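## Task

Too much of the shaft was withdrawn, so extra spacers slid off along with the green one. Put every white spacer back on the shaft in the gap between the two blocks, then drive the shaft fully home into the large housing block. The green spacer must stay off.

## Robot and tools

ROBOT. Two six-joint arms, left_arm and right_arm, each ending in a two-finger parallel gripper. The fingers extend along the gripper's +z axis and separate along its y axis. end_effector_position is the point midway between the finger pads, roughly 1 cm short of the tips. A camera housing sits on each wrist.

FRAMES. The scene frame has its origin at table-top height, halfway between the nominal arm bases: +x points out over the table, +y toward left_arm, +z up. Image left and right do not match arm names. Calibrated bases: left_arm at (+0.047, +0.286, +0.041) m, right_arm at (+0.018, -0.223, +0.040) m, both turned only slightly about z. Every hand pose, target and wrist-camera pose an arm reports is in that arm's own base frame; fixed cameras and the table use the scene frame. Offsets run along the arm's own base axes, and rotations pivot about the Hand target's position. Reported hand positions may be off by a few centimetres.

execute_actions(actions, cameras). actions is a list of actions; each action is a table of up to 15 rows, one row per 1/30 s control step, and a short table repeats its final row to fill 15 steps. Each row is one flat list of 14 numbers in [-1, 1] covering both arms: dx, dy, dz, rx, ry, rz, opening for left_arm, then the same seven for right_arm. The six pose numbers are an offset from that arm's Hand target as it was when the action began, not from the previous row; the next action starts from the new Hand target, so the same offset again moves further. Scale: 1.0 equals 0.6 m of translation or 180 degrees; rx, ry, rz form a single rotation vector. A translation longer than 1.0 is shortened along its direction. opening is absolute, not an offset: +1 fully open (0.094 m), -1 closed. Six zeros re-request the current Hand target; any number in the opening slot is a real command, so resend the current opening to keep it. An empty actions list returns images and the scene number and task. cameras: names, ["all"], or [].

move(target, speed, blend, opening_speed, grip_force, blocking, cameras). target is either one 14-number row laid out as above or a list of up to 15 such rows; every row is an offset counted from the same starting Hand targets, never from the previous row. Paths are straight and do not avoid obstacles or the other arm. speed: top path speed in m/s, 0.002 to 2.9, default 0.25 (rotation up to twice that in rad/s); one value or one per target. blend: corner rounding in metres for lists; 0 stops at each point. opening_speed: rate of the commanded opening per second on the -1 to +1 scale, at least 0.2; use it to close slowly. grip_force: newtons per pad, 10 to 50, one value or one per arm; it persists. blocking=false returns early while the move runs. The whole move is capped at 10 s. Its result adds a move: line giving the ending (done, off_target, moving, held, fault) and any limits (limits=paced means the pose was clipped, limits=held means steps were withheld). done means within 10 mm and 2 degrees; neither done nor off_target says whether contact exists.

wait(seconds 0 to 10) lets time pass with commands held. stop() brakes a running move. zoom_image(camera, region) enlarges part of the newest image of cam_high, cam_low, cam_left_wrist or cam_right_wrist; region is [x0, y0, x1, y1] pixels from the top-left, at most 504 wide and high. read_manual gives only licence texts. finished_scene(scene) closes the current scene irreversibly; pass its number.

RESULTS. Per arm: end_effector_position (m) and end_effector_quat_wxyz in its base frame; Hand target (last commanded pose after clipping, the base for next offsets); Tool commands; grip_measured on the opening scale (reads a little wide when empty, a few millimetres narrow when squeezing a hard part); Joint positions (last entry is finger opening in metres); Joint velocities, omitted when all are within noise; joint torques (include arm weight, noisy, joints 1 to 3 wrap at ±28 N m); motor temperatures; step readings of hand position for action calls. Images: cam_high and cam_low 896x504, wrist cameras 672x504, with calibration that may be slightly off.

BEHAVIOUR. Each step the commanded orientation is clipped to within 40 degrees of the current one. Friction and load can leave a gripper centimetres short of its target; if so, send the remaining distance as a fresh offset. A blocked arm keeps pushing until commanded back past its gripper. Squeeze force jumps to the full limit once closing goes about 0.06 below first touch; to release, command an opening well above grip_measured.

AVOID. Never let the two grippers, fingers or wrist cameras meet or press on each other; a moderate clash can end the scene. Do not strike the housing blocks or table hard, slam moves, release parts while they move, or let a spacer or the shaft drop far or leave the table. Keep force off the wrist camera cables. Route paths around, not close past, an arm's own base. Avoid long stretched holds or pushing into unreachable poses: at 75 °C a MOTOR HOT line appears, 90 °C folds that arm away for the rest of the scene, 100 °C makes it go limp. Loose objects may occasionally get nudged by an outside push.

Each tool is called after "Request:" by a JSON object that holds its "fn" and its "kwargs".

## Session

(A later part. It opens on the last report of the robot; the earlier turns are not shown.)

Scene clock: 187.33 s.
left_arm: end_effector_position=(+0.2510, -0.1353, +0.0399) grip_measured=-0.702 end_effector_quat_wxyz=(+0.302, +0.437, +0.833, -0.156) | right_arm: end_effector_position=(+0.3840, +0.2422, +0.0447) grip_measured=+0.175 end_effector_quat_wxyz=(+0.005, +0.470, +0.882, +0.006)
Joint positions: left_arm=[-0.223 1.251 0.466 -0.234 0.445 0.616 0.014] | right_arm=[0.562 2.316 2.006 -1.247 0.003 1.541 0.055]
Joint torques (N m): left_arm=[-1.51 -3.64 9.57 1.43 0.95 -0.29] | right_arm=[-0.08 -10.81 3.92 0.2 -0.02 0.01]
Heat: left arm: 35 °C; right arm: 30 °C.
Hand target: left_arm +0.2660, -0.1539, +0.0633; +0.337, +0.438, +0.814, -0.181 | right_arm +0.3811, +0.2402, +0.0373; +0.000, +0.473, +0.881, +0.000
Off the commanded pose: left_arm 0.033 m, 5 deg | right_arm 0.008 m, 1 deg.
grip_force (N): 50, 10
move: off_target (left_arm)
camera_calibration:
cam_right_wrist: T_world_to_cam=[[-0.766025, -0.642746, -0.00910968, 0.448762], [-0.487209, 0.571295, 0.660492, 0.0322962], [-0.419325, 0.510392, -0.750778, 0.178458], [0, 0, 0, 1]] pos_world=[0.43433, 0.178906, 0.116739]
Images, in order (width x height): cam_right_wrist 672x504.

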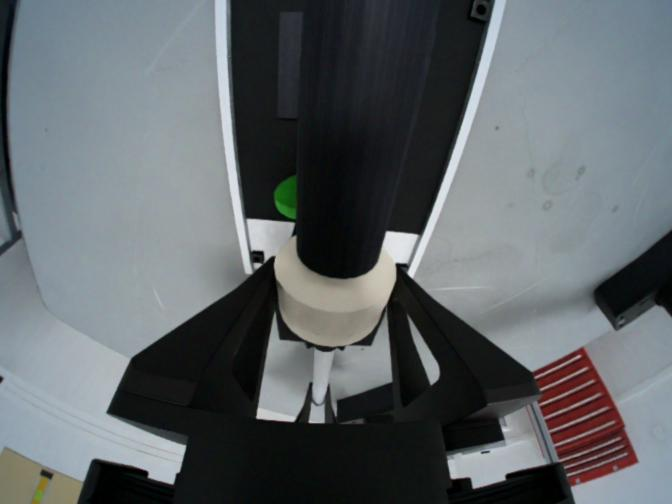

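Request:
{"fn": "move", "kwargs": {"target": [[0.025,-0.022,0.022,0,0,0,-0.9,0,0,0,0,0,0,0.1]], "speed": 0.03, "cameras": ["cam_right_wrist","cam_left_wrist"]}}

Request:
{"fn": "zoom_image", "kwargs": {"camera": "cam_right_wrist", "region": [265, 240, 405, 380]}}

Scene clock: 189.80 s.
left_arm: end_effector_position=(+0.2515, -0.1357, +0.0403) grip_measured=-0.702 end_effector_quat_wxyz=(+0.267, +0.438, +0.846, -0.145) | right_arm: end_effector_position=(+0.3840, +0.2422, +0.0447) grip_measured=+0.175 end_effector_quat_wxyz=(+0.005, +0.470, +0.882, +0.006)
Joint positions: left_arm=[-0.254 1.286 0.538 -0.332 0.393 0.603 0.014] | right_arm=[0.562 2.316 2.006 -1.247 0.003 1.541 0.055]
Joint torques (N m): left_arm=[-1.76 -4.44 10.97 1.8 1.31 -0.44] | right_arm=[-0.06 -10.84 3.9 0.2 -0.02 0.01]
Heat: left arm: 35 °C; right arm: 30 °C.
Hand target: left_arm +0.2810, -0.1670, +0.0765; +0.337, +0.438, +0.814, -0.181 | right_arm +0.3811, +0.2402, +0.0373; +0.000, +0.473, +0.881, +0.000
Off the commanded pose: left_arm 0.056 m, 10 deg | right_arm 0.008 m, 1 deg.
grip_force (N): 50, 10
move: off_target (left_arm)
camera_calibration:
cam_left_wrist: T_world_to_cam=[[-0.773374, -0.627934, 0.0871351, 0.104756], [-0.621585, 0.778107, 0.0904534, 0.271734], [-0.124599, 0.0157924, -0.992081, 0.183123], [0, 0, 0, 1]] pos_world=[0.272738, -0.14855, 0.147965]
cam_right_wrist: T_world_to_cam=[[-0.766025, -0.642746, -0.00910968, 0.448762], [-0.487209, 0.571295, 0.660492, 0.0322962], [-0.419325, 0.510392, -0.750778, 0.178458], [0, 0, 0, 1]] pos_world=[0.43433, 0.178906, 0.116739]
Images, in order (width x height): cam_left_wrist 672x504, cam_right_wrist 672x504.

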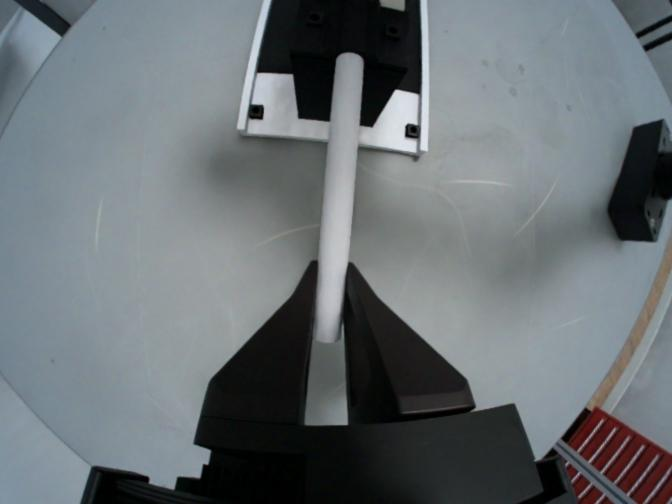

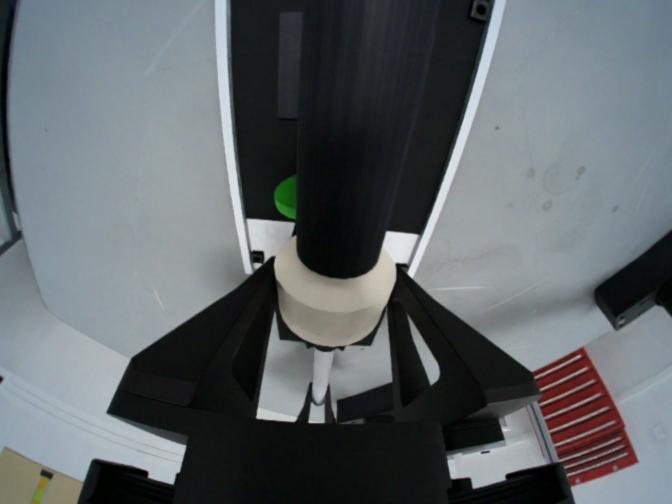

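Scaled by 3.600 from the camera's 672x504 image, which has a finer 960x720 frame.

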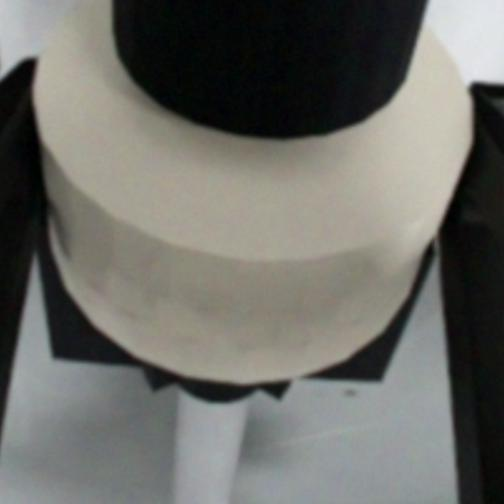

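Request:
{"fn": "move", "kwargs": {"target": [[-0.055,0.052,-0.057,0,0,0,-0.9,0,0,0,0,0,0,0.1]], "speed": 0.05}}

Request:
{"fn": "move", "kwargs": {"target": [[0,0,0,0,0,0,-0.3,0,0,0,0,0,0,0.1]], "speed": 0.05, "opening_speed": 0.5, "cameras": ["cam_left_wrist","cam_right_wrist"]}}

Scene clock: 194.60 s.
left_arm: end_effector_position=(+0.2514, -0.1332, +0.0384) grip_measured=-0.703 end_effector_quat_wxyz=(+0.327, +0.432, +0.823, -0.171) | right_arm: end_effector_position=(+0.3841, +0.2422, +0.0447) grip_measured=+0.175 end_effector_quat_wxyz=(+0.005, +0.470, +0.882, +0.006)
Joint positions: left_arm=[-0.177 1.245 0.414 -0.153 0.509 0.633 0.014] | right_arm=[0.562 2.316 2.006 -1.247 0.003 1.541 0.055]
Joint torques (N m): left_arm=[0.59 -5.39 4.86 1.2 0.68 0.11] | right_arm=[-0.08 -10.84 3.93 0.2 -0.03 0.01]
Heat: left arm: 36 °C; right arm: 30 °C.
Hand target: left_arm +0.2479, -0.1359, +0.0423; +0.337, +0.438, +0.814, -0.181 | right_arm +0.3811, +0.2402, +0.0373; +0.000, +0.473, +0.881, +0.000
Off the commanded pose: left_arm 0.006 m, 2 deg | right_arm 0.008 m, 1 deg.
grip_force (N): 50, 10
move: done

Scene clock: 196.00 s.
left_arm: end_effector_position=(+0.2489, -0.1350, +0.0380) grip_measured=-0.302 end_effector_quat_wxyz=(+0.327, +0.435, +0.820, -0.177) | right_arm: end_effector_position=(+0.3841, +0.2422, +0.0447) grip_measured=+0.175 end_effector_quat_wxyz=(+0.005, +0.470, +0.882, +0.006)
Joint positions: left_arm=[-0.177 1.245 0.409 -0.152 0.522 0.639 0.033] | right_arm=[0.562 2.316 2.006 -1.247 0.003 1.541 0.055]
Joint torques (N m): left_arm=[0.58 -5.3 5.22 1.16 0.52 0.03] | right_arm=[-0.08 -10.84 3.92 0.19 -0.03 0.01]
Heat: left arm: 36 °C; right arm: 30 °C.
Hand target: left_arm +0.2479, -0.1359, +0.0422; +0.337, +0.438, +0.814, -0.181 | right_arm +0.3811, +0.2402, +0.0373; +0.000, +0.473, +0.881, +0.000
Off the commanded pose: left_arm 0.004 m, 1 deg | right_arm 0.008 m, 1 deg.
grip_force (N): 50, 10
move: done
camera_calibration:
cam_left_wrist: T_world_to_cam=[[-0.7914, -0.604336, 0.092002, 0.110852], [-0.609925, 0.790712, -0.0525963, 0.273954], [-0.0409612, -0.097739, -0.994369, 0.144305], [0, 0, 0, 1]] pos_world=[0.26073, -0.135523, 0.147703]
cam_right_wrist: T_world_to_cam=[[-0.766063, -0.642695, -0.00952492, 0.448884], [-0.487397, 0.571166, 0.660465, 0.0323468], [-0.419037, 0.5106, -0.750797, 0.178247], [0, 0, 0, 1]] pos_world=[0.434331, 0.179007, 0.116739]
Images, in order (width x height): cam_left_wrist 672x504, cam_right_wrist 672x504.

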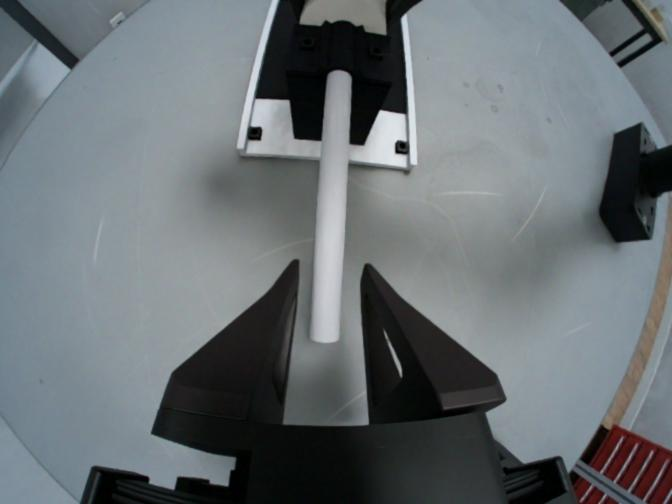

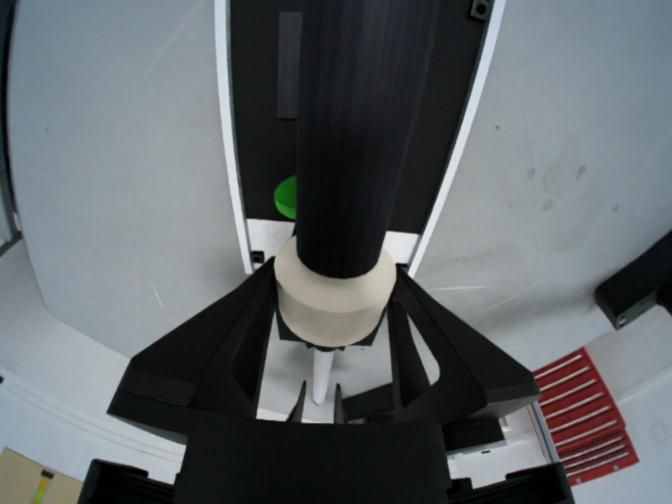

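Request:
{"fn": "move", "kwargs": {"target": [[0.033,-0.048,0.006,-0.0463,-0.0307,0,-0.3,0,0,0,0,0,0,0.1]], "speed": 0.06, "cameras": ["cam_left_wrist","cam_right_wrist"]}}

Scene clock: 199.37 s.
left_arm: end_effector_position=(+0.2711, -0.1612, +0.0471) grip_measured=-0.302 end_effector_quat_wxyz=(+0.406, +0.418, +0.785, -0.209) | right_arm: end_effector_position=(+0.3841, +0.2422, +0.0447) grip_measured=+0.175 end_effector_quat_wxyz=(+0.005, +0.470, +0.882, +0.006)
Joint positions: left_arm=[-0.218 1.339 0.336 0.23 0.585 0.508 0.033] | right_arm=[0.562 2.316 2.006 -1.247 0.003 1.541 0.055]
Joint torques (N m): left_arm=[-0.47 -3.22 4.7 1.52 0.48 -0.05] | right_arm=[-0.08 -10.82 3.9 0.2 -0.02 0.02]
Heat: left arm: 36 °C; right arm: 30 °C.
Hand target: left_arm +0.2678, -0.1646, +0.0459; +0.407, +0.420, +0.781, -0.219 | right_arm +0.3811, +0.2402, +0.0373; +0.000, +0.473, +0.881, +0.000
Off the commanded pose: left_arm 0.005 m, 1 deg | right_arm 0.008 m, 1 deg.
grip_force (N): 50, 10
move: done
camera_calibration:
cam_left_wrist: T_world_to_cam=[[-0.799126, -0.595312, 0.0836727, 0.115693], [-0.596088, 0.76662, -0.23869, 0.30986], [0.0779498, -0.24062, -0.967484, 0.0952114], [0, 0, 0, 1]] pos_world=[0.269735, -0.145762, 0.156396]
cam_right_wrist: T_world_to_cam=[[-0.766063, -0.642695, -0.00952492, 0.448884], [-0.487397, 0.571166, 0.660465, 0.0323468], [-0.419037, 0.5106, -0.750797, 0.178247], [0, 0, 0, 1]] pos_world=[0.434331, 0.179007, 0.116739]
Images, in order (width x height): cam_left_wrist 672x504, cam_right_wrist 672x504.

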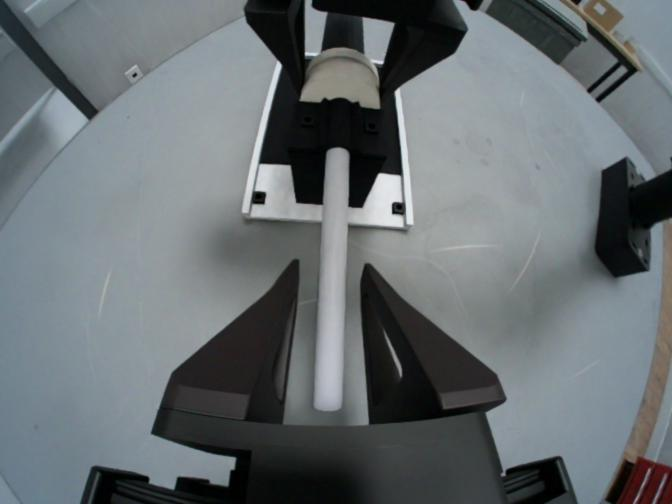

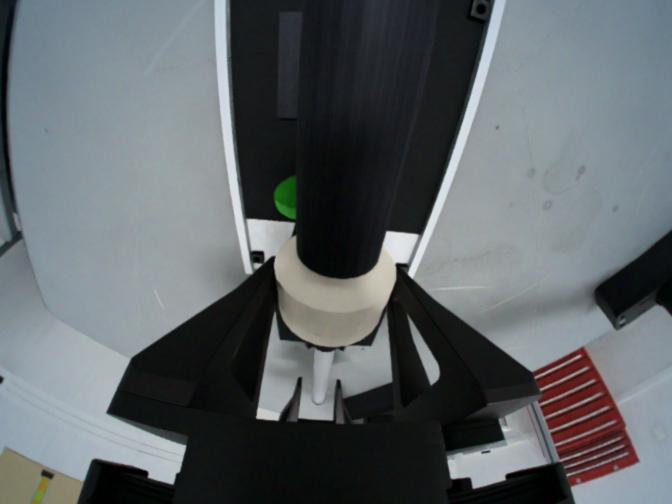

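Request:
{"fn": "move", "kwargs": {"target": [[-0.003,-0.002,-0.011,0,0,0,-0.3,0,0,0,0,0,0,0.1]], "speed": 0.05}}

Request:
{"fn": "move", "kwargs": {"target": [[0,0,0,0,0,0,-0.9,0,0,0,0,0,0,0.1]], "speed": 0.05, "opening_speed": 0.5}}

Scene clock: 202.73 s.
left_arm: end_effector_position=(+0.2685, -0.1631, +0.0405) grip_measured=-0.302 end_effector_quat_wxyz=(+0.406, +0.419, +0.784, -0.212) | right_arm: end_effector_position=(+0.3841, +0.2422, +0.0447) grip_measured=+0.175 end_effector_quat_wxyz=(+0.005, +0.470, +0.882, +0.006)
Joint positions: left_arm=[-0.227 1.366 0.314 0.282 0.585 0.501 0.033] | right_arm=[0.562 2.316 2.006 -1.247 0.003 1.541 0.055]
Joint torques (N m): left_arm=[-0.49 -3.34 4.59 1.57 0.39 -0.05] | right_arm=[-0.08 -10.81 3.92 0.19 -0.02 0.01]
Heat: left arm: 36 °C; right arm: 30 °C.
Hand target: left_arm +0.2659, -0.1659, +0.0393; +0.406, +0.420, +0.781, -0.219 | right_arm +0.3811, +0.2402, +0.0373; +0.000, +0.473, +0.881, +0.000
Off the commanded pose: left_arm 0.004 m, 1 deg | right_arm 0.008 m, 1 deg.
grip_force (N): 50, 10
move: done

Scene clock: 204.13 s.
left_arm: end_effector_position=(+0.2698, -0.1624, +0.0407) grip_measured=-0.703 end_effector_quat_wxyz=(+0.408, +0.418, +0.785, -0.209) | right_arm: end_effector_position=(+0.3841, +0.2422, +0.0447) grip_measured=+0.175 end_effector_quat_wxyz=(+0.005, +0.470, +0.882, +0.006)
Joint positions: left_arm=[-0.227 1.366 0.314 0.286 0.578 0.5 0.014] | right_arm=[0.562 2.316 2.006 -1.247 0.003 1.541 0.055]
Joint torques (N m): left_arm=[-0.44 -3.4 4.46 1.48 0.53 -0.07] | right_arm=[-0.09 -10.82 3.93 0.19 -0.02 0.01]
Heat: left arm: 36 °C; right arm: 30 °C.
Hand target: left_arm +0.2659, -0.1659, +0.0393; +0.406, +0.420, +0.781, -0.219 | right_arm +0.3811, +0.2402, +0.0373; +0.000, +0.473, +0.881, +0.000
Off the commanded pose: left_arm 0.005 m, 1 deg | right_arm 0.008 m, 1 deg.
grip_force (N): 50, 10
move: done

Request:
{"fn": "move", "kwargs": {"target": [[0.02,-0.03,0.02,0,0,0,-0.9,0,0,0,0,0,0,0.1]], "speed": 0.03}}

Scene clock: 205.90 s.
left_arm: end_effector_position=(+0.2728, -0.1670, +0.0406) grip_measured=-0.703 end_effector_quat_wxyz=(+0.399, +0.417, +0.793, -0.196) | right_arm: end_effector_position=(+0.3850, +0.2413, +0.0448) grip_measured=+0.175 end_effector_quat_wxyz=(+0.006, +0.471, +0.882, +0.005)
Joint positions: left_arm=[-0.27 1.366 0.339 0.257 0.517 0.476 0.014] | right_arm=[0.56 2.316 2.006 -1.246 0.006 1.541 0.055]
Joint torques (N m): left_arm=[-3.25 -2.39 8.25 1.55 0.58 -0.38] | right_arm=[0.05 -10.82 3.95 0.19 -0.05 0.01]
Heat: left arm: 36 °C; right arm: 30 °C.
Hand target: left_arm +0.2780, -0.1839, +0.0513; +0.406, +0.420, +0.781, -0.219 | right_arm +0.3812, +0.2402, +0.0373; +0.000, +0.473, +0.881, +0.000
Off the commanded pose: left_arm 0.021 m, 3 deg | right_arm 0.009 m, 1 deg.
grip_force (N): 50, 10
move: off_target (left_arm)

Request:
{"fn": "wait", "kwargs": {"seconds": 0.1, "cameras": ["cam_left_wrist","cam_right_wrist","cam_low"]}}

Request:
{"fn": "zoom_image", "kwargs": {"camera": "cam_right_wrist", "region": [265, 240, 405, 380]}}

Request:
{"fn": "zoom_image", "kwargs": {"camera": "cam_left_wrist", "region": [260, 10, 430, 180]}}

Request:
{"fn": "zoom_image", "kwargs": {"camera": "cam_low", "region": [380, 225, 415, 260]}}

Scene clock: 206.50 s.
left_arm: end_effector_position=(+0.2728, -0.1670, +0.0406) grip_measured=-0.703 end_effector_quat_wxyz=(+0.399, +0.417, +0.793, -0.196) | right_arm: end_effector_position=(+0.3850, +0.2413, +0.0448) grip_measured=+0.175 end_effector_quat_wxyz=(+0.006, +0.471, +0.882, +0.005)
Joint positions: left_arm=[-0.27 1.366 0.339 0.257 0.517 0.476 0.014] | right_arm=[0.56 2.316 2.006 -1.246 0.006 1.541 0.055]
Joint torques (N m): left_arm=[-3.06 -2.33 8.34 1.52 0.56 -0.35] | right_arm=[0.06 -10.82 3.93 0.19 -0.05 0.01]
Heat: left arm: 36 °C; right arm: 30 °C.
Hand target: left_arm +0.2780, -0.1839, +0.0513; +0.406, +0.420, +0.781, -0.219 | right_arm +0.3812, +0.2402, +0.0373; +0.000, +0.473, +0.881, +0.000
Tool commands: left_gripper/opening=-0.9 right_gripper/opening=+0.1
Off the commanded pose: left_arm 0.021 m, 3 deg | right_arm 0.009 m, 1 deg.
grip_force (N): 50, 10
wait: 0.10 s; at rest from the start
camera_calibration:
cam_left_wrist: T_world_to_cam=[[-0.788886, -0.610463, 0.0706686, 0.109272], [-0.609868, 0.763543, -0.212279, 0.315898], [0.0756301, -0.210563, -0.97465, 0.0933851], [0, 0, 0, 1]] pos_world=[0.271797, -0.154832, 0.150354]
cam_right_wrist: T_world_to_cam=[[-0.767015, -0.641546, -0.0102946, 0.449074], [-0.488261, 0.573192, 0.658068, 0.0332637], [-0.41628, 0.509774, -0.752889, 0.178377], [0, 0, 0, 1]] pos_world=[0.434943, 0.178103, 0.117032]
Images, in order (width x height): cam_low 896x504, cam_left_wrist 672x504, cam_right_wrist 672x504.

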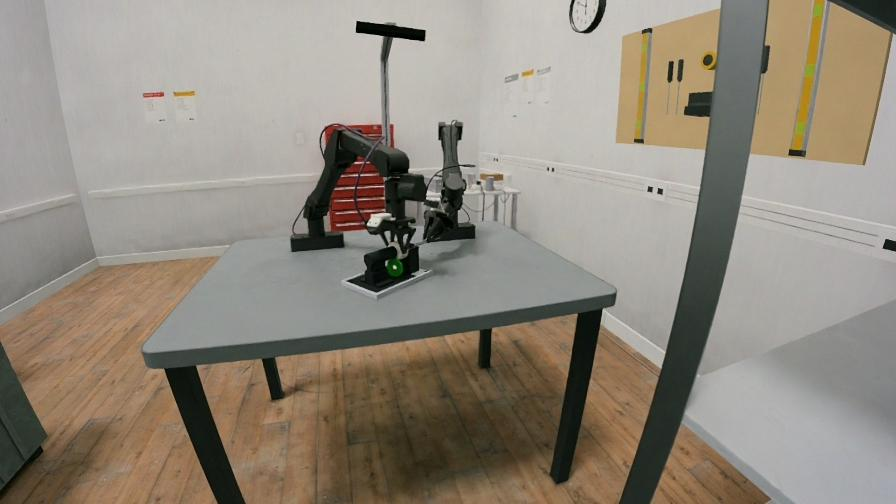

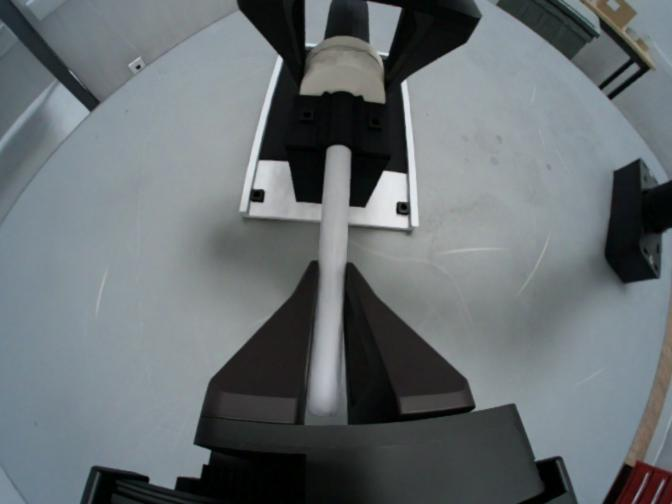

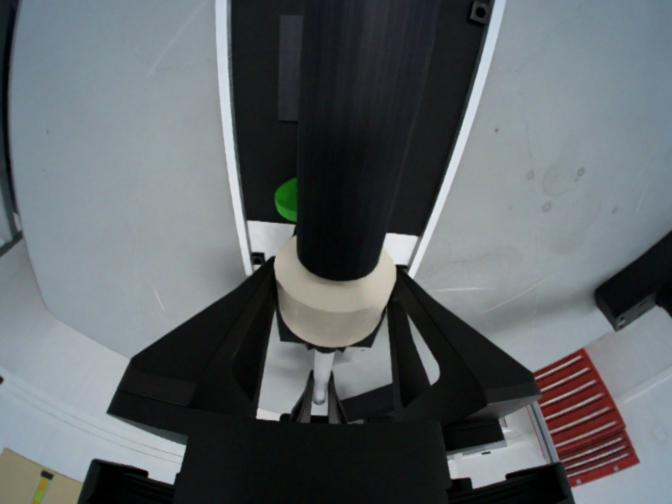

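Scaled by 3.600 from the camera's 672x504 image, which has a finer 960x720 frame.

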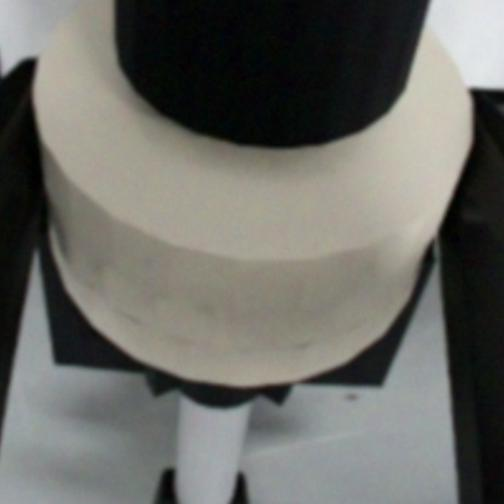

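Scaled by 2.965 from the camera's 672x504 image, which has a finer 960x720 frame.

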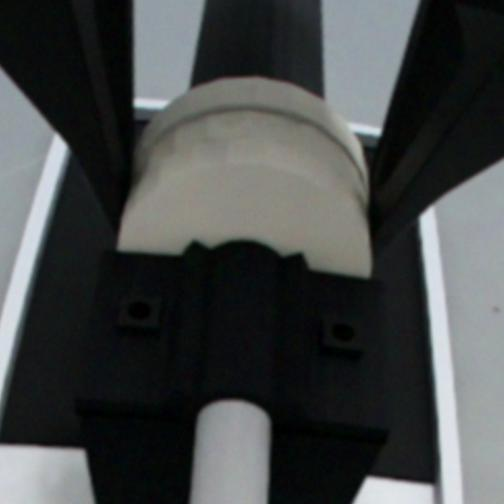

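Scaled by 14.400 from the camera's 896x504 image, which has a finer 1280x720 frame.

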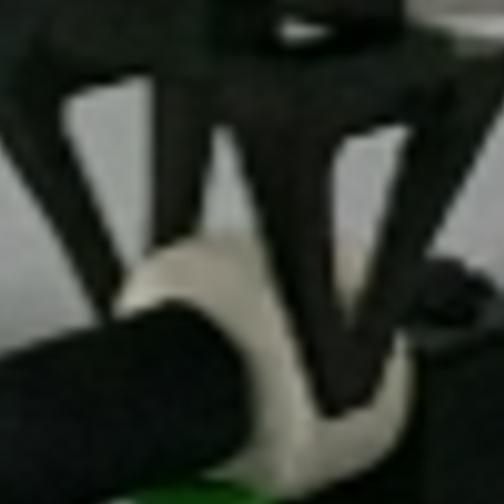

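Request:
{"fn": "move", "kwargs": {"target": [[-0.01,0.013,-0.008,0,0,0,-0.9,0,0,-0.002,0,0,0,0.1]], "speed": 0.03}}

Request:
{"fn": "move", "kwargs": {"target": [[0.01,-0.013,0.008,0,0,0,-0.9,0,0,-0.002,0,0,0,0.1]], "speed": 0.03}}

Scene clock: 208.23 s.
left_arm: end_effector_position=(+0.2728, -0.1668, +0.0408) grip_measured=-0.703 end_effector_quat_wxyz=(+0.400, +0.417, +0.792, -0.196) | right_arm: end_effector_position=(+0.3848, +0.2412, +0.0440) grip_measured=+0.175 end_effector_quat_wxyz=(+0.006, +0.471, +0.882, +0.005)
Joint positions: left_arm=[-0.268 1.366 0.339 0.257 0.521 0.478 0.014] | right_arm=[0.56 2.316 2.003 -1.243 0.006 1.541 0.055]
Joint torques (N m): left_arm=[-0.68 -3.22 5.82 1.68 0.76 -0.21] | right_arm=[0.08 -10.77 3.85 0.21 -0.06 0.02]
Heat: left arm: 36 °C; right arm: 30 °C.
Hand target: left_arm +0.2720, -0.1760, +0.0465; +0.407, +0.420, +0.781, -0.219 | right_arm +0.3810, +0.2402, +0.0360; +0.000, +0.473, +0.881, +0.000
Off the commanded pose: left_arm 0.011 m, 3 deg | right_arm 0.009 m, 1 deg.
grip_force (N): 50, 10
move: off_target (left_arm)

Scene clock: 208.93 s.
left_arm: end_effector_position=(+0.2727, -0.1670, +0.0405) grip_measured=-0.703 end_effector_quat_wxyz=(+0.399, +0.417, +0.793, -0.196) | right_arm: end_effector_position=(+0.3848, +0.2412, +0.0431) grip_measured=+0.175 end_effector_quat_wxyz=(+0.006, +0.471, +0.882, +0.005)
Joint positions: left_arm=[-0.27 1.366 0.339 0.257 0.517 0.476 0.014] | right_arm=[0.56 2.316 2 -1.239 0.006 1.541 0.055]
Joint torques (N m): left_arm=[-3.23 -2.56 8.29 1.53 0.56 -0.35] | right_arm=[0.05 -10.76 3.81 0.22 -0.05 0.01]
Heat: left arm: 36 °C; right arm: 30 °C.
Hand target: left_arm +0.2780, -0.1838, +0.0513; +0.407, +0.420, +0.781, -0.219 | right_arm +0.3811, +0.2402, +0.0348; +0.000, +0.473, +0.881, +0.000
Off the commanded pose: left_arm 0.021 m, 3 deg | right_arm 0.009 m, 1 deg.
grip_force (N): 50, 10
move: off_target (left_arm)

Request:
{"fn": "wait", "kwargs": {"seconds": 0.1, "cameras": ["cam_left_wrist","cam_right_wrist"]}}

Request:
{"fn": "zoom_image", "kwargs": {"camera": "cam_right_wrist", "region": [265, 240, 405, 380]}}

Request:
{"fn": "zoom_image", "kwargs": {"camera": "cam_left_wrist", "region": [290, 20, 400, 130]}}

Scene clock: 209.53 s.
left_arm: end_effector_position=(+0.2727, -0.1670, +0.0405) grip_measured=-0.703 end_effector_quat_wxyz=(+0.399, +0.417, +0.793, -0.196) | right_arm: end_effector_position=(+0.3848, +0.2412, +0.0431) grip_measured=+0.175 end_effector_quat_wxyz=(+0.006, +0.471, +0.882, +0.005)
Joint positions: left_arm=[-0.27 1.366 0.339 0.257 0.517 0.476 0.014] | right_arm=[0.56 2.316 2 -1.239 0.006 1.541 0.055]
Joint torques (N m): left_arm=[-3.29 -2.32 8.31 1.52 0.56 -0.37] | right_arm=[0.09 -10.74 3.79 0.21 -0.06 0.01]
Heat: left arm: 36 °C; right arm: 30 °C.
Hand target: left_arm +0.2780, -0.1838, +0.0513; +0.407, +0.420, +0.781, -0.219 | right_arm +0.3811, +0.2402, +0.0348; +0.000, +0.473, +0.881, +0.000
Tool commands: left_gripper/opening=-0.9 right_gripper/opening=+0.1
Off the commanded pose: left_arm 0.021 m, 3 deg | right_arm 0.009 m, 1 deg.
grip_force (N): 50, 10
wait: 0.10 s; at rest from the start
camera_calibration:
cam_left_wrist: T_world_to_cam=[[-0.788998, -0.61032, 0.0706573, 0.109334], [-0.609749, 0.763715, -0.212004, 0.31583], [0.0754283, -0.210354, -0.974711, 0.0933844], [0, 0, 0, 1]] pos_world=[0.271797, -0.154832, 0.150255]
cam_right_wrist: T_world_to_cam=[[-0.766978, -0.641598, -0.00988, 0.44886], [-0.488074, 0.573319, 0.658095, 0.034218], [-0.416568, 0.509567, -0.75287, 0.177342], [0, 0, 0, 1]] pos_world=[0.434841, 0.178002, 0.115431]
Images, in order (width x height): cam_left_wrist 672x504, cam_right_wrist 672x504.

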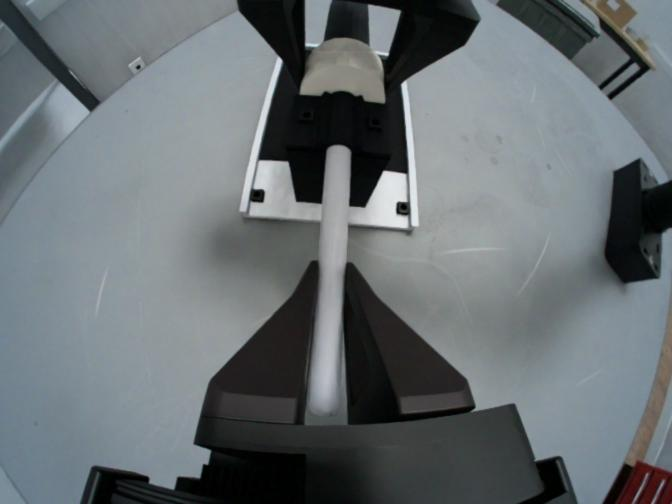

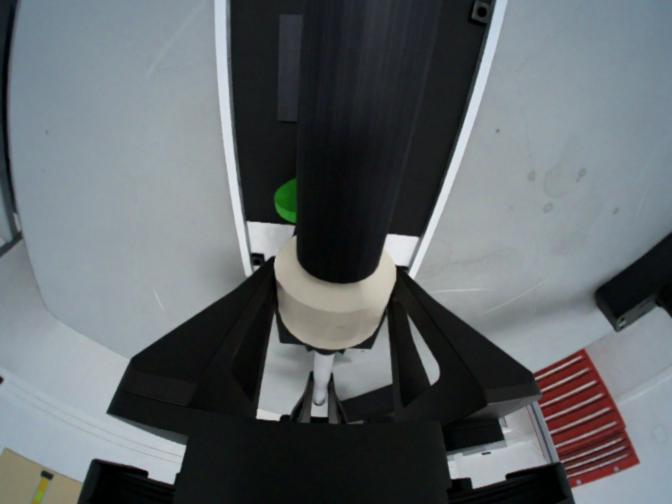

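Scaled by 3.600 from the camera's 672x504 image, which has a finer 960x720 frame.

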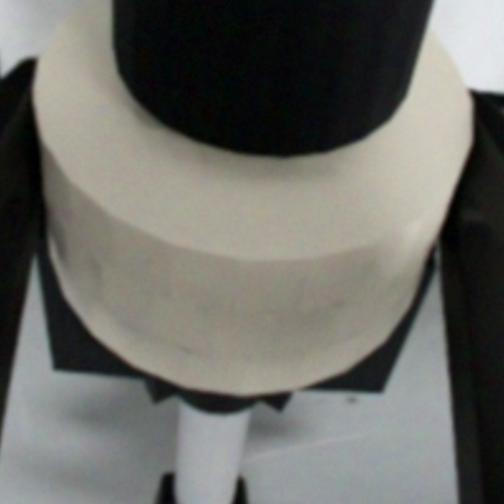

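Scaled by 4.582 from the camera's 672x504 image, which has a finer 960x720 frame.

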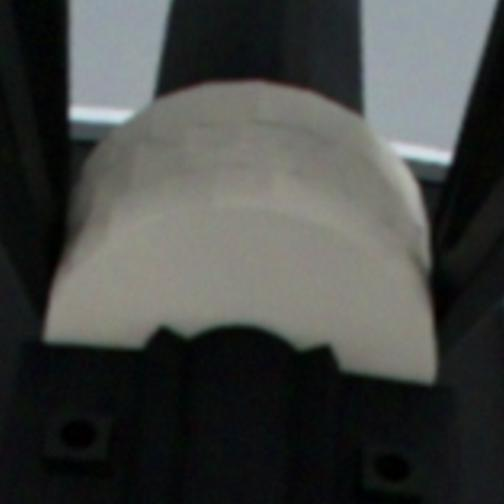

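Request:
{"fn": "move", "kwargs": {"target": [[-0.004,0.005,-0.003,0,0,0,-0.9,0,0,0.004,0,0,0,0.1],[-0.004,0.005,-0.003,0,0,0,-0.9,0,0,0.008,0,0,0,0.1],[-0.004,0.005,-0.003,0,0,0,-0.9,0,0,0.012,0,0,0,0.1],[-0.004,0.005,-0.003,0,0,0,-0.9,0,0,0.015,0,0,0,0.1]], "speed": 0.02}}

Scene clock: 212.10 s.
left_arm: end_effector_position=(+0.2727, -0.1670, +0.0405) grip_measured=-0.703 end_effector_quat_wxyz=(+0.399, +0.417, +0.793, -0.196) | right_arm: end_effector_position=(+0.3846, +0.2411, +0.0431) grip_measured=+0.175 end_effector_quat_wxyz=(+0.006, +0.471, +0.882, +0.005)
Joint positions: left_arm=[-0.27 1.366 0.339 0.257 0.517 0.476 0.014] | right_arm=[0.56 2.316 2 -1.24 0.006 1.541 0.055]
Joint torques (N m): left_arm=[-2.02 -2.77 7.35 1.55 0.68 -0.3] | right_arm=[0.06 -11.04 6.09 -0.09 -0.06 0.01]
Heat: left arm: 36 °C; right arm: 30 °C.
Hand target: left_arm +0.2756, -0.1808, +0.0495; +0.407, +0.420, +0.781, -0.219 | right_arm +0.3811, +0.2402, +0.0438; +0.000, +0.473, +0.881, +0.000
Off the commanded pose: left_arm 0.017 m, 3 deg | right_arm 0.004 m, 1 deg.
grip_force (N): 50, 10
move: off_target (left_arm)

Request:
{"fn": "move", "kwargs": {"target": [[0,0,0,0,0,0,-0.9,0,0,0.003,0,0,0,0.1]], "speed": 0.02}}

Request:
{"fn": "move", "kwargs": {"target": [[0,0,0,0,0,0,-0.9,0,0,0.003,0,0,0,0.1]], "speed": 0.02}}

Request:
{"fn": "move", "kwargs": {"target": [[0,0,0,0,0,0,-0.9,0,0,0.003,0,0,0,0.1]], "speed": 0.02}}

Request:
{"fn": "move", "kwargs": {"target": [[0,0,0,0,0,0,-0.9,0,0,0.003,0,0,0,0.1]], "speed": 0.02}}

Scene clock: 213.37 s.
left_arm: end_effector_position=(+0.2727, -0.1670, +0.0405) grip_measured=-0.703 end_effector_quat_wxyz=(+0.399, +0.417, +0.793, -0.196) | right_arm: end_effector_position=(+0.3847, +0.2411, +0.0435) grip_measured=+0.175 end_effector_quat_wxyz=(+0.006, +0.471, +0.882, +0.005)
Joint positions: left_arm=[-0.27 1.366 0.339 0.257 0.517 0.476 0.014] | right_arm=[0.56 2.316 2.001 -1.242 0.006 1.541 0.055]
Joint torques (N m): left_arm=[-2.24 -2.78 7.32 1.52 0.68 -0.27] | right_arm=[0.08 -11.07 6.45 -0.13 -0.06 0.01]
Heat: left arm: 36 °C; right arm: 30 °C.
Hand target: left_arm +0.2756, -0.1808, +0.0495; +0.407, +0.420, +0.781, -0.219 | right_arm +0.3811, +0.2402, +0.0456; +0.000, +0.473, +0.881, +0.000
Off the commanded pose: left_arm 0.017 m, 3 deg | right_arm 0.004 m, 1 deg.
grip_force (N): 50, 10
move: off_target (left_arm)

Scene clock: 214.07 s.
left_arm: end_effector_position=(+0.2727, -0.1670, +0.0405) grip_measured=-0.703 end_effector_quat_wxyz=(+0.399, +0.417, +0.793, -0.196) | right_arm: end_effector_position=(+0.3847, +0.2412, +0.0439) grip_measured=+0.175 end_effector_quat_wxyz=(+0.006, +0.471, +0.882, +0.005)
Joint positions: left_arm=[-0.27 1.366 0.339 0.257 0.517 0.476 0.014] | right_arm=[0.56 2.316 2.003 -1.243 0.006 1.541 0.055]
Joint torques (N m): left_arm=[-2.11 -2.65 7.28 1.56 0.63 -0.31] | right_arm=[0.06 -11.14 6.86 -0.18 -0.05 0.01]
Heat: left arm: 36 °C; right arm: 30 °C.
Hand target: left_arm +0.2756, -0.1808, +0.0495; +0.407, +0.420, +0.781, -0.219 | right_arm +0.3811, +0.2402, +0.0474; +0.000, +0.473, +0.881, +0.000
Off the commanded pose: left_arm 0.017 m, 3 deg | right_arm 0.005 m, 1 deg.
grip_force (N): 50, 10
move: off_target (left_arm)

Scene clock: 214.77 s.
left_arm: end_effector_position=(+0.2727, -0.1670, +0.0405) grip_measured=-0.703 end_effector_quat_wxyz=(+0.399, +0.417, +0.793, -0.196) | right_arm: end_effector_position=(+0.3845, +0.2411, +0.0443) grip_measured=+0.175 end_effector_quat_wxyz=(+0.006, +0.471, +0.882, +0.005)
Joint positions: left_arm=[-0.27 1.366 0.339 0.257 0.517 0.476 0.014] | right_arm=[0.56 2.316 2.004 -1.246 0.006 1.541 0.055]
Joint torques (N m): left_arm=[-2.26 -2.78 7.32 1.58 0.65 -0.32] | right_arm=[0.06 -11.22 7.21 -0.22 -0.06 0.01]
Heat: left arm: 36 °C; right arm: 30 °C.
Hand target: left_arm +0.2756, -0.1808, +0.0495; +0.407, +0.420, +0.781, -0.219 | right_arm +0.3811, +0.2402, +0.0492; +0.000, +0.473, +0.881, +0.000
Off the commanded pose: left_arm 0.017 m, 3 deg | right_arm 0.006 m, 1 deg.
grip_force (N): 50, 10
move: off_target (left_arm)

Scene clock: 215.47 s.
left_arm: end_effector_position=(+0.2727, -0.1670, +0.0405) grip_measured=-0.703 end_effector_quat_wxyz=(+0.399, +0.417, +0.793, -0.196) | right_arm: end_effector_position=(+0.3842, +0.2408, +0.0449) grip_measured=+0.175 end_effector_quat_wxyz=(+0.006, +0.471, +0.882, +0.004)
Joint positions: left_arm=[-0.27 1.366 0.339 0.257 0.517 0.476 0.014] | right_arm=[0.56 2.316 2.007 -1.25 0.006 1.541 0.055]
Joint torques (N m): left_arm=[-2.14 -2.78 7.43 1.57 0.65 -0.28] | right_arm=[0.06 -11.28 7.49 -0.25 -0.06 0]
Heat: left arm: 36 °C; right arm: 30 °C.
Hand target: left_arm +0.2756, -0.1808, +0.0495; +0.407, +0.420, +0.781, -0.219 | right_arm +0.3810, +0.2402, +0.0510; +0.000, +0.473, +0.881, +0.000
Off the commanded pose: left_arm 0.017 m, 3 deg | right_arm 0.007 m, 1 deg.
grip_force (N): 50, 10
move: off_target (left_arm)

Request:
{"fn": "move", "kwargs": {"target": [[0.008,-0.012,0.006,0,0,0,-0.9,0,0,0,0,0,0,0.1]], "speed": 0.03}}

Request:
{"fn": "move", "kwargs": {"target": [[0,0,0,0,0,0,-0.9,0,0,0.003,0,0,0,0.1]], "speed": 0.02}}

Request:
{"fn": "move", "kwargs": {"target": [[0,0,0,0,0,0,-0.9,0,0,0.003,0,0,0,0.1]], "speed": 0.02}}

Scene clock: 216.67 s.
left_arm: end_effector_position=(+0.2740, -0.1688, +0.0404) grip_measured=-0.703 end_effector_quat_wxyz=(+0.395, +0.418, +0.795, -0.192) | right_arm: end_effector_position=(+0.3842, +0.2408, +0.0449) grip_measured=+0.175 end_effector_quat_wxyz=(+0.006, +0.471, +0.882, +0.004)
Joint positions: left_arm=[-0.283 1.37 0.352 0.243 0.5 0.47 0.014] | right_arm=[0.56 2.316 2.007 -1.25 0.006 1.541 0.055]
Joint torques (N m): left_arm=[-3.41 -2.51 8.4 1.58 0.6 -0.42] | right_arm=[0.06 -11.26 7.5 -0.24 -0.06 0.02]
Heat: left arm: 36 °C; right arm: 30 °C.
Hand target: left_arm +0.2803, -0.1880, +0.0530; +0.406, +0.420, +0.781, -0.219 | right_arm +0.3811, +0.2402, +0.0510; +0.000, +0.473, +0.881, +0.000
Off the commanded pose: left_arm 0.024 m, 4 deg | right_arm 0.007 m, 1 deg.
grip_force (N): 50, 10
move: off_target (left_arm)

Scene clock: 217.37 s.
left_arm: end_effector_position=(+0.2740, -0.1688, +0.0404) grip_measured=-0.703 end_effector_quat_wxyz=(+0.395, +0.418, +0.795, -0.192) | right_arm: end_effector_position=(+0.3843, +0.2409, +0.0457) grip_measured=+0.175 end_effector_quat_wxyz=(+0.006, +0.471, +0.882, +0.004)
Joint positions: left_arm=[-0.283 1.37 0.352 0.243 0.5 0.47 0.014] | right_arm=[0.56 2.316 2.01 -1.253 0.006 1.541 0.055]
Joint torques (N m): left_arm=[-3.29 -2.45 8.49 1.6 0.66 -0.46] | right_arm=[0.06 -11.29 7.75 -0.28 -0.05 0.01]
Heat: left arm: 36 °C; right arm: 30 °C.
Hand target: left_arm +0.2803, -0.1880, +0.0530; +0.406, +0.420, +0.781, -0.219 | right_arm +0.3811, +0.2402, +0.0528; +0.000, +0.473, +0.881, +0.000
Off the commanded pose: left_arm 0.024 m, 4 deg | right_arm 0.008 m, 1 deg.
grip_force (N): 50, 10
move: off_target (left_arm)

Scene clock: 218.07 s.
left_arm: end_effector_position=(+0.2740, -0.1688, +0.0404) grip_measured=-0.703 end_effector_quat_wxyz=(+0.395, +0.418, +0.795, -0.192) | right_arm: end_effector_position=(+0.3845, +0.2410, +0.0462) grip_measured=+0.175 end_effector_quat_wxyz=(+0.006, +0.471, +0.882, +0.004)
Joint positions: left_arm=[-0.283 1.37 0.352 0.243 0.5 0.47 0.014] | right_arm=[0.56 2.316 2.012 -1.254 0.006 1.541 0.055]
Joint torques (N m): left_arm=[-3.37 -2.17 8.4 1.61 0.63 -0.44] | right_arm=[0.06 -11.36 8.12 -0.33 -0.05 0.01]
Heat: left arm: 36 °C; right arm: 30 °C.
Hand target: left_arm +0.2803, -0.1880, +0.0530; +0.406, +0.420, +0.781, -0.219 | right_arm +0.3811, +0.2402, +0.0547; +0.000, +0.473, +0.881, +0.000
Off the commanded pose: left_arm 0.024 m, 4 deg | right_arm 0.009 m, 1 deg.
grip_force (N): 50, 10
move: off_target (left_arm)

Request:
{"fn": "wait", "kwargs": {"seconds": 0.1, "cameras": ["cam_left_wrist","cam_right_wrist"]}}

Request:
{"fn": "zoom_image", "kwargs": {"camera": "cam_right_wrist", "region": [265, 240, 405, 380]}}

Request:
{"fn": "zoom_image", "kwargs": {"camera": "cam_left_wrist", "region": [290, 20, 400, 130]}}

Scene clock: 218.60 s.
left_arm: end_effector_position=(+0.2740, -0.1688, +0.0404) grip_measured=-0.703 end_effector_quat_wxyz=(+0.395, +0.418, +0.795, -0.192) | right_arm: end_effector_position=(+0.3845, +0.2410, +0.0462) grip_measured=+0.175 end_effector_quat_wxyz=(+0.006, +0.471, +0.882, +0.004)
Joint positions: left_arm=[-0.283 1.37 0.352 0.243 0.5 0.47 0.014] | right_arm=[0.56 2.316 2.012 -1.254 0.006 1.541 0.055]
Joint torques (N m): left_arm=[-3.29 -2.37 8.36 1.65 0.64 -0.41] | right_arm=[0.08 -11.36 8.12 -0.33 -0.06 0.01]
Heat: left arm: 36 °C; right arm: 30 °C.
Hand target: left_arm +0.2803, -0.1880, +0.0530; +0.406, +0.420, +0.781, -0.219 | right_arm +0.3811, +0.2402, +0.0547; +0.000, +0.473, +0.881, +0.000
Tool commands: left_gripper/opening=-0.9 right_gripper/opening=+0.1
Off the commanded pose: left_arm 0.024 m, 4 deg | right_arm 0.009 m, 1 deg.
grip_force (N): 50, 10
wait: 0.10 s; at rest from the start
camera_calibration:
cam_left_wrist: T_world_to_cam=[[-0.787139, -0.612932, 0.0687468, 0.108286], [-0.612732, 0.764363, -0.200769, 0.318439], [0.0705105, -0.200157, -0.977223, 0.0959732], [0, 0, 0, 1]] pos_world=[0.273587, -0.157821, 0.150276]
cam_right_wrist: T_world_to_cam=[[-0.767026, -0.641571, -0.00758518, 0.44841], [-0.486736, 0.57413, 0.658379, 0.0314436], [-0.418042, 0.508686, -0.752648, 0.180338], [0, 0, 0, 1]] pos_world=[0.434636, 0.177899, 0.118431]
Images, in order (width x height): cam_left_wrist 672x504, cam_right_wrist 672x504.

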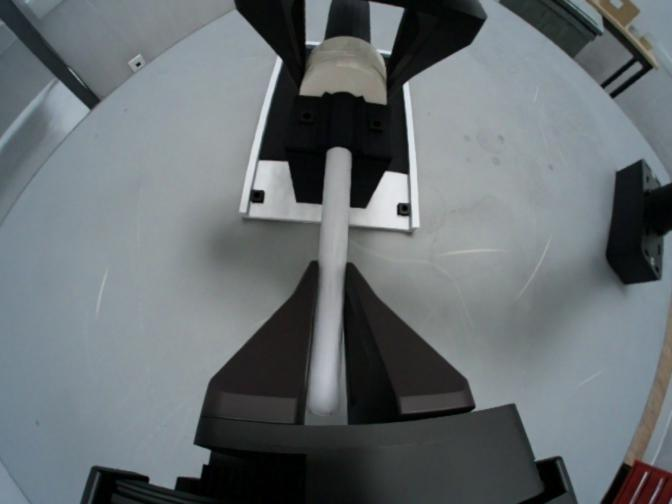

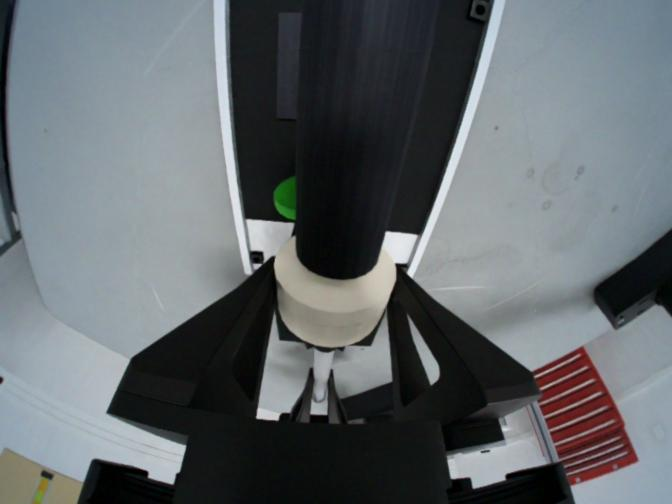

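Scaled by 3.600 from the camera's 672x504 image, which has a finer 960x720 frame.

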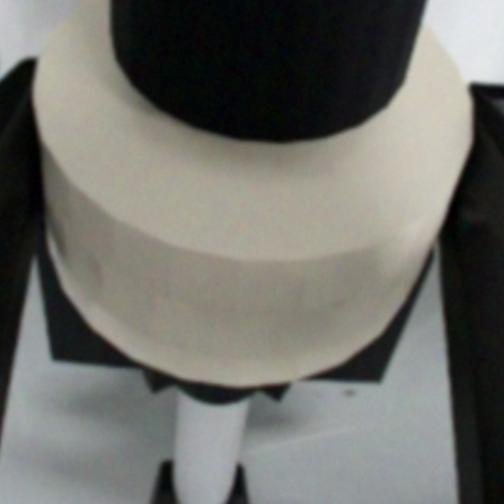

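Scaled by 4.582 from the camera's 672x504 image, which has a finer 960x720 frame.

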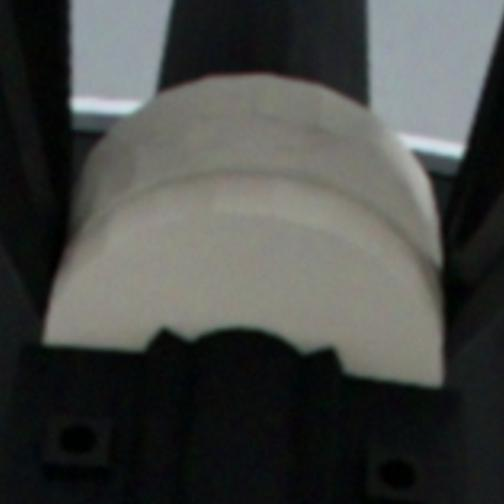

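Request:
{"fn": "move", "kwargs": {"target": [[0.004,-0.006,0.003,0,0,0,-0.9,0,0,-0.008,0,0,0,0.1]], "speed": 0.03}}

Request:
{"fn": "move", "kwargs": {"target": [[0.005,-0.006,0.006,0,0,0,-0.9,0,0,0,0,0,0,0.1]], "speed": 0.03}}

Scene clock: 220.27 s.
left_arm: end_effector_position=(+0.2742, -0.1690, +0.0403) grip_measured=-0.703 end_effector_quat_wxyz=(+0.390, +0.417, +0.798, -0.192) | right_arm: end_effector_position=(+0.3845, +0.2410, +0.0462) grip_measured=+0.175 end_effector_quat_wxyz=(+0.006, +0.471, +0.882, +0.004)
Joint positions: left_arm=[-0.286 1.37 0.362 0.223 0.495 0.469 0.014] | right_arm=[0.56 2.316 2.012 -1.254 0.006 1.541 0.055]
Joint torques (N m): left_arm=[-4.22 -2.09 8.8 1.71 0.64 -0.5] | right_arm=[0.08 -11.21 6.79 -0.17 -0.05 0.02]
Heat: left arm: 36 °C; right arm: 30 °C.
Hand target: left_arm +0.2828, -0.1917, +0.0549; +0.406, +0.420, +0.781, -0.219 | right_arm +0.3811, +0.2402, +0.0499; +0.000, +0.473, +0.881, +0.000
Off the commanded pose: left_arm 0.028 m, 4 deg | right_arm 0.005 m, 1 deg.
grip_force (N): 50, 10
move: off_target (left_arm)

Scene clock: 221.10 s.
left_arm: end_effector_position=(+0.2745, -0.1692, +0.0402) grip_measured=-0.703 end_effector_quat_wxyz=(+0.382, +0.417, +0.803, -0.190) | right_arm: end_effector_position=(+0.3845, +0.2410, +0.0462) grip_measured=+0.175 end_effector_quat_wxyz=(+0.006, +0.471, +0.882, +0.004)
Joint positions: left_arm=[-0.291 1.37 0.38 0.187 0.486 0.467 0.014] | right_arm=[0.56 2.316 2.012 -1.254 0.006 1.541 0.055]
Joint torques (N m): left_arm=[-4.7 -2.4 9.05 1.91 0.68 -0.53] | right_arm=[0.08 -11.21 6.8 -0.17 -0.06 0.02]
Heat: left arm: 36 °C; right arm: 30 °C.
Hand target: left_arm +0.2858, -0.1953, +0.0585; +0.406, +0.420, +0.781, -0.219 | right_arm +0.3811, +0.2402, +0.0499; +0.000, +0.473, +0.881, +0.000
Off the commanded pose: left_arm 0.034 m, 5 deg | right_arm 0.005 m, 1 deg.
grip_force (N): 50, 10
move: off_target (left_arm)

Request:
{"fn": "move", "kwargs": {"target": [[0,0,0,0,0,0,-0.9,0,0,-0.01,0,0,0,0.1]], "speed": 0.03}}

Request:
{"fn": "move", "kwargs": {"target": [[0,0,0,0,0,0,-0.9,0,0,-0.006,0,0,0,0.1]], "speed": 0.03}}

Request:
{"fn": "move", "kwargs": {"target": [[0,0,0,0,0,0,-0.9,0,0,-0.004,0,0,0,0.1]], "speed": 0.03}}

Request:
{"fn": "move", "kwargs": {"target": [[0,0,0,0,0,0,-0.9,0,0,-0.004,0,0,0,0.1]], "speed": 0.03}}

Scene clock: 222.63 s.
left_arm: end_effector_position=(+0.2744, -0.1692, +0.0401) grip_measured=-0.703 end_effector_quat_wxyz=(+0.382, +0.417, +0.803, -0.190) | right_arm: end_effector_position=(+0.3847, +0.2412, +0.0462) grip_measured=+0.175 end_effector_quat_wxyz=(+0.006, +0.471, +0.882, +0.005)
Joint positions: left_arm=[-0.291 1.37 0.38 0.187 0.486 0.467 0.014] | right_arm=[0.56 2.316 2.012 -1.253 0.006 1.541 0.055]
Joint torques (N m): left_arm=[-4.57 -2.33 9.06 1.87 0.66 -0.51] | right_arm=[0.08 -11 5.18 0.02 -0.05 0.01]
Heat: left arm: 36 °C; right arm: 30 °C.
Hand target: left_arm +0.2857, -0.1952, +0.0585; +0.406, +0.420, +0.781, -0.219 | right_arm +0.3811, +0.2402, +0.0439; +0.000, +0.473, +0.881, +0.000
Off the commanded pose: left_arm 0.034 m, 5 deg | right_arm 0.004 m, 1 deg.
grip_force (N): 50, 10
move: off_target (left_arm)

Scene clock: 223.33 s.
left_arm: end_effector_position=(+0.2744, -0.1692, +0.0401) grip_measured=-0.703 end_effector_quat_wxyz=(+0.382, +0.417, +0.803, -0.191) | right_arm: end_effector_position=(+0.3846, +0.2411, +0.0446) grip_measured=+0.175 end_effector_quat_wxyz=(+0.006, +0.471, +0.882, +0.005)
Joint positions: left_arm=[-0.291 1.37 0.38 0.187 0.486 0.466 0.014] | right_arm=[0.56 2.316 2.005 -1.246 0.006 1.541 0.055]
Joint torques (N m): left_arm=[-4.6 -2.29 9.09 1.85 0.65 -0.54] | right_arm=[0.08 -10.91 4.74 0.09 -0.06 0]
Heat: left arm: 36 °C; right arm: 30 °C.
Hand target: left_arm +0.2857, -0.1952, +0.0585; +0.406, +0.420, +0.781, -0.219 | right_arm +0.3811, +0.2402, +0.0402; +0.000, +0.473, +0.881, +0.000
Off the commanded pose: left_arm 0.034 m, 5 deg | right_arm 0.006 m, 1 deg.
grip_force (N): 50, 10
move: off_target (left_arm)

Scene clock: 224.03 s.
left_arm: end_effector_position=(+0.2744, -0.1692, +0.0401) grip_measured=-0.703 end_effector_quat_wxyz=(+0.382, +0.417, +0.803, -0.191) | right_arm: end_effector_position=(+0.3847, +0.2412, +0.0440) grip_measured=+0.175 end_effector_quat_wxyz=(+0.006, +0.471, +0.882, +0.005)
Joint positions: left_arm=[-0.291 1.37 0.38 0.187 0.486 0.466 0.014] | right_arm=[0.56 2.316 2.003 -1.244 0.006 1.541 0.055]
Joint torques (N m): left_arm=[-4.67 -2.51 8.94 1.85 0.62 -0.53] | right_arm=[0.08 -10.82 4.3 0.15 -0.06 0.01]
Heat: left arm: 36 °C; right arm: 30 °C.
Hand target: left_arm +0.2857, -0.1952, +0.0585; +0.406, +0.420, +0.781, -0.219 | right_arm +0.3811, +0.2402, +0.0379; +0.000, +0.473, +0.881, +0.000
Off the commanded pose: left_arm 0.034 m, 5 deg | right_arm 0.007 m, 1 deg.
grip_force (N): 50, 10
move: off_target (left_arm)

Scene clock: 224.73 s.
left_arm: end_effector_position=(+0.2748, -0.1700, +0.0404) grip_measured=-0.703 end_effector_quat_wxyz=(+0.382, +0.417, +0.803, -0.189) | right_arm: end_effector_position=(+0.3847, +0.2412, +0.0433) grip_measured=+0.175 end_effector_quat_wxyz=(+0.006, +0.471, +0.882, +0.005)
Joint positions: left_arm=[-0.297 1.37 0.382 0.187 0.48 0.465 0.014] | right_arm=[0.56 2.316 2.001 -1.241 0.006 1.541 0.055]
Joint torques (N m): left_arm=[-3.97 -2.32 8.83 1.89 0.73 -0.52] | right_arm=[0.06 -10.76 3.89 0.21 -0.06 0.02]
Heat: left arm: 37 °C; right arm: 30 °C.
Hand target: left_arm +0.2857, -0.1953, +0.0585; +0.406, +0.420, +0.781, -0.219 | right_arm +0.3811, +0.2402, +0.0354; +0.000, +0.473, +0.881, +0.000
Off the commanded pose: left_arm 0.033 m, 5 deg | right_arm 0.009 m, 1 deg.
grip_force (N): 50, 10
move: off_target (left_arm)

Request:
{"fn": "move", "kwargs": {"target": [[0.005,-0.006,0.003,0,0,0,-0.9,0,0,0,0,0,0,0.1]], "speed": 0.03}}

Request:
{"fn": "move", "kwargs": {"target": [[0,0,0,0,0,0,-0.9,0,0,-0.002,0,0,0,0.1]], "speed": 0.03}}

Request:
{"fn": "move", "kwargs": {"target": [[0,0,0,0,0,0,-0.9,0,0,-0.002,0,0,0,0.1]], "speed": 0.03}}

Scene clock: 225.93 s.
left_arm: end_effector_position=(+0.2759, -0.1715, +0.0405) grip_measured=-0.703 end_effector_quat_wxyz=(+0.378, +0.418, +0.805, -0.186) | right_arm: end_effector_position=(+0.3854, +0.2405, +0.0433) grip_measured=+0.175 end_effector_quat_wxyz=(+0.008, +0.471, +0.882, +0.005)
Joint positions: left_arm=[-0.307 1.374 0.396 0.171 0.466 0.462 0.014] | right_arm=[0.559 2.316 2.001 -1.24 0.009 1.541 0.055]
Joint torques (N m): left_arm=[-4.12 -2.11 9.22 1.97 0.78 -0.58] | right_arm=[0.16 -10.76 3.9 0.2 -0.09 0.02]
Heat: left arm: 37 °C; right arm: 30 °C.
Hand target: left_arm +0.2887, -0.1989, +0.0603; +0.406, +0.420, +0.781, -0.219 | right_arm +0.3811, +0.2403, +0.0354; +0.000, +0.473, +0.881, +0.000
Off the commanded pose: left_arm 0.036 m, 6 deg | right_arm 0.009 m, 1 deg.
grip_force (N): 50, 10
move: off_target (left_arm)

Scene clock: 226.63 s.
left_arm: end_effector_position=(+0.2759, -0.1715, +0.0405) grip_measured=-0.703 end_effector_quat_wxyz=(+0.378, +0.418, +0.805, -0.186) | right_arm: end_effector_position=(+0.3853, +0.2405, +0.0430) grip_measured=+0.175 end_effector_quat_wxyz=(+0.008, +0.471, +0.882, +0.005)
Joint positions: left_arm=[-0.307 1.374 0.396 0.171 0.466 0.462 0.014] | right_arm=[0.559 2.316 1.999 -1.239 0.009 1.541 0.055]
Joint torques (N m): left_arm=[-4.19 -2.24 9.26 1.96 0.8 -0.53] | right_arm=[0.17 -10.73 3.71 0.23 -0.08 0.01]
Heat: left arm: 37 °C; right arm: 30 °C.
Hand target: left_arm +0.2887, -0.1989, +0.0603; +0.406, +0.420, +0.781, -0.219 | right_arm +0.3810, +0.2403, +0.0342; +0.000, +0.473, +0.881, +0.000
Off the commanded pose: left_arm 0.036 m, 6 deg | right_arm 0.010 m, 1 deg.
grip_force (N): 50, 10
move: off_target (left_arm)

Scene clock: 227.33 s.
left_arm: end_effector_position=(+0.2759, -0.1715, +0.0405) grip_measured=-0.703 end_effector_quat_wxyz=(+0.378, +0.418, +0.805, -0.186) | right_arm: end_effector_position=(+0.3853, +0.2405, +0.0430) grip_measured=+0.175 end_effector_quat_wxyz=(+0.008, +0.471, +0.882, +0.005)
Joint positions: left_arm=[-0.307 1.374 0.396 0.171 0.466 0.462 0.014] | right_arm=[0.559 2.316 1.999 -1.239 0.009 1.541 0.055]
Joint torques (N m): left_arm=[-4.14 -2 9.2 1.96 0.74 -0.51] | right_arm=[0.2 -10.67 3.41 0.27 -0.09 0]
Heat: left arm: 37 °C; right arm: 30 °C.
Hand target: left_arm +0.2887, -0.1989, +0.0603; +0.406, +0.420, +0.781, -0.219 | right_arm +0.3810, +0.2403, +0.0330; +0.000, +0.473, +0.881, +0.000
Off the commanded pose: left_arm 0.036 m, 6 deg | right_arm 0.011 m, 1 deg.
grip_force (N): 50, 10
move: off_target (left_arm, right_arm)


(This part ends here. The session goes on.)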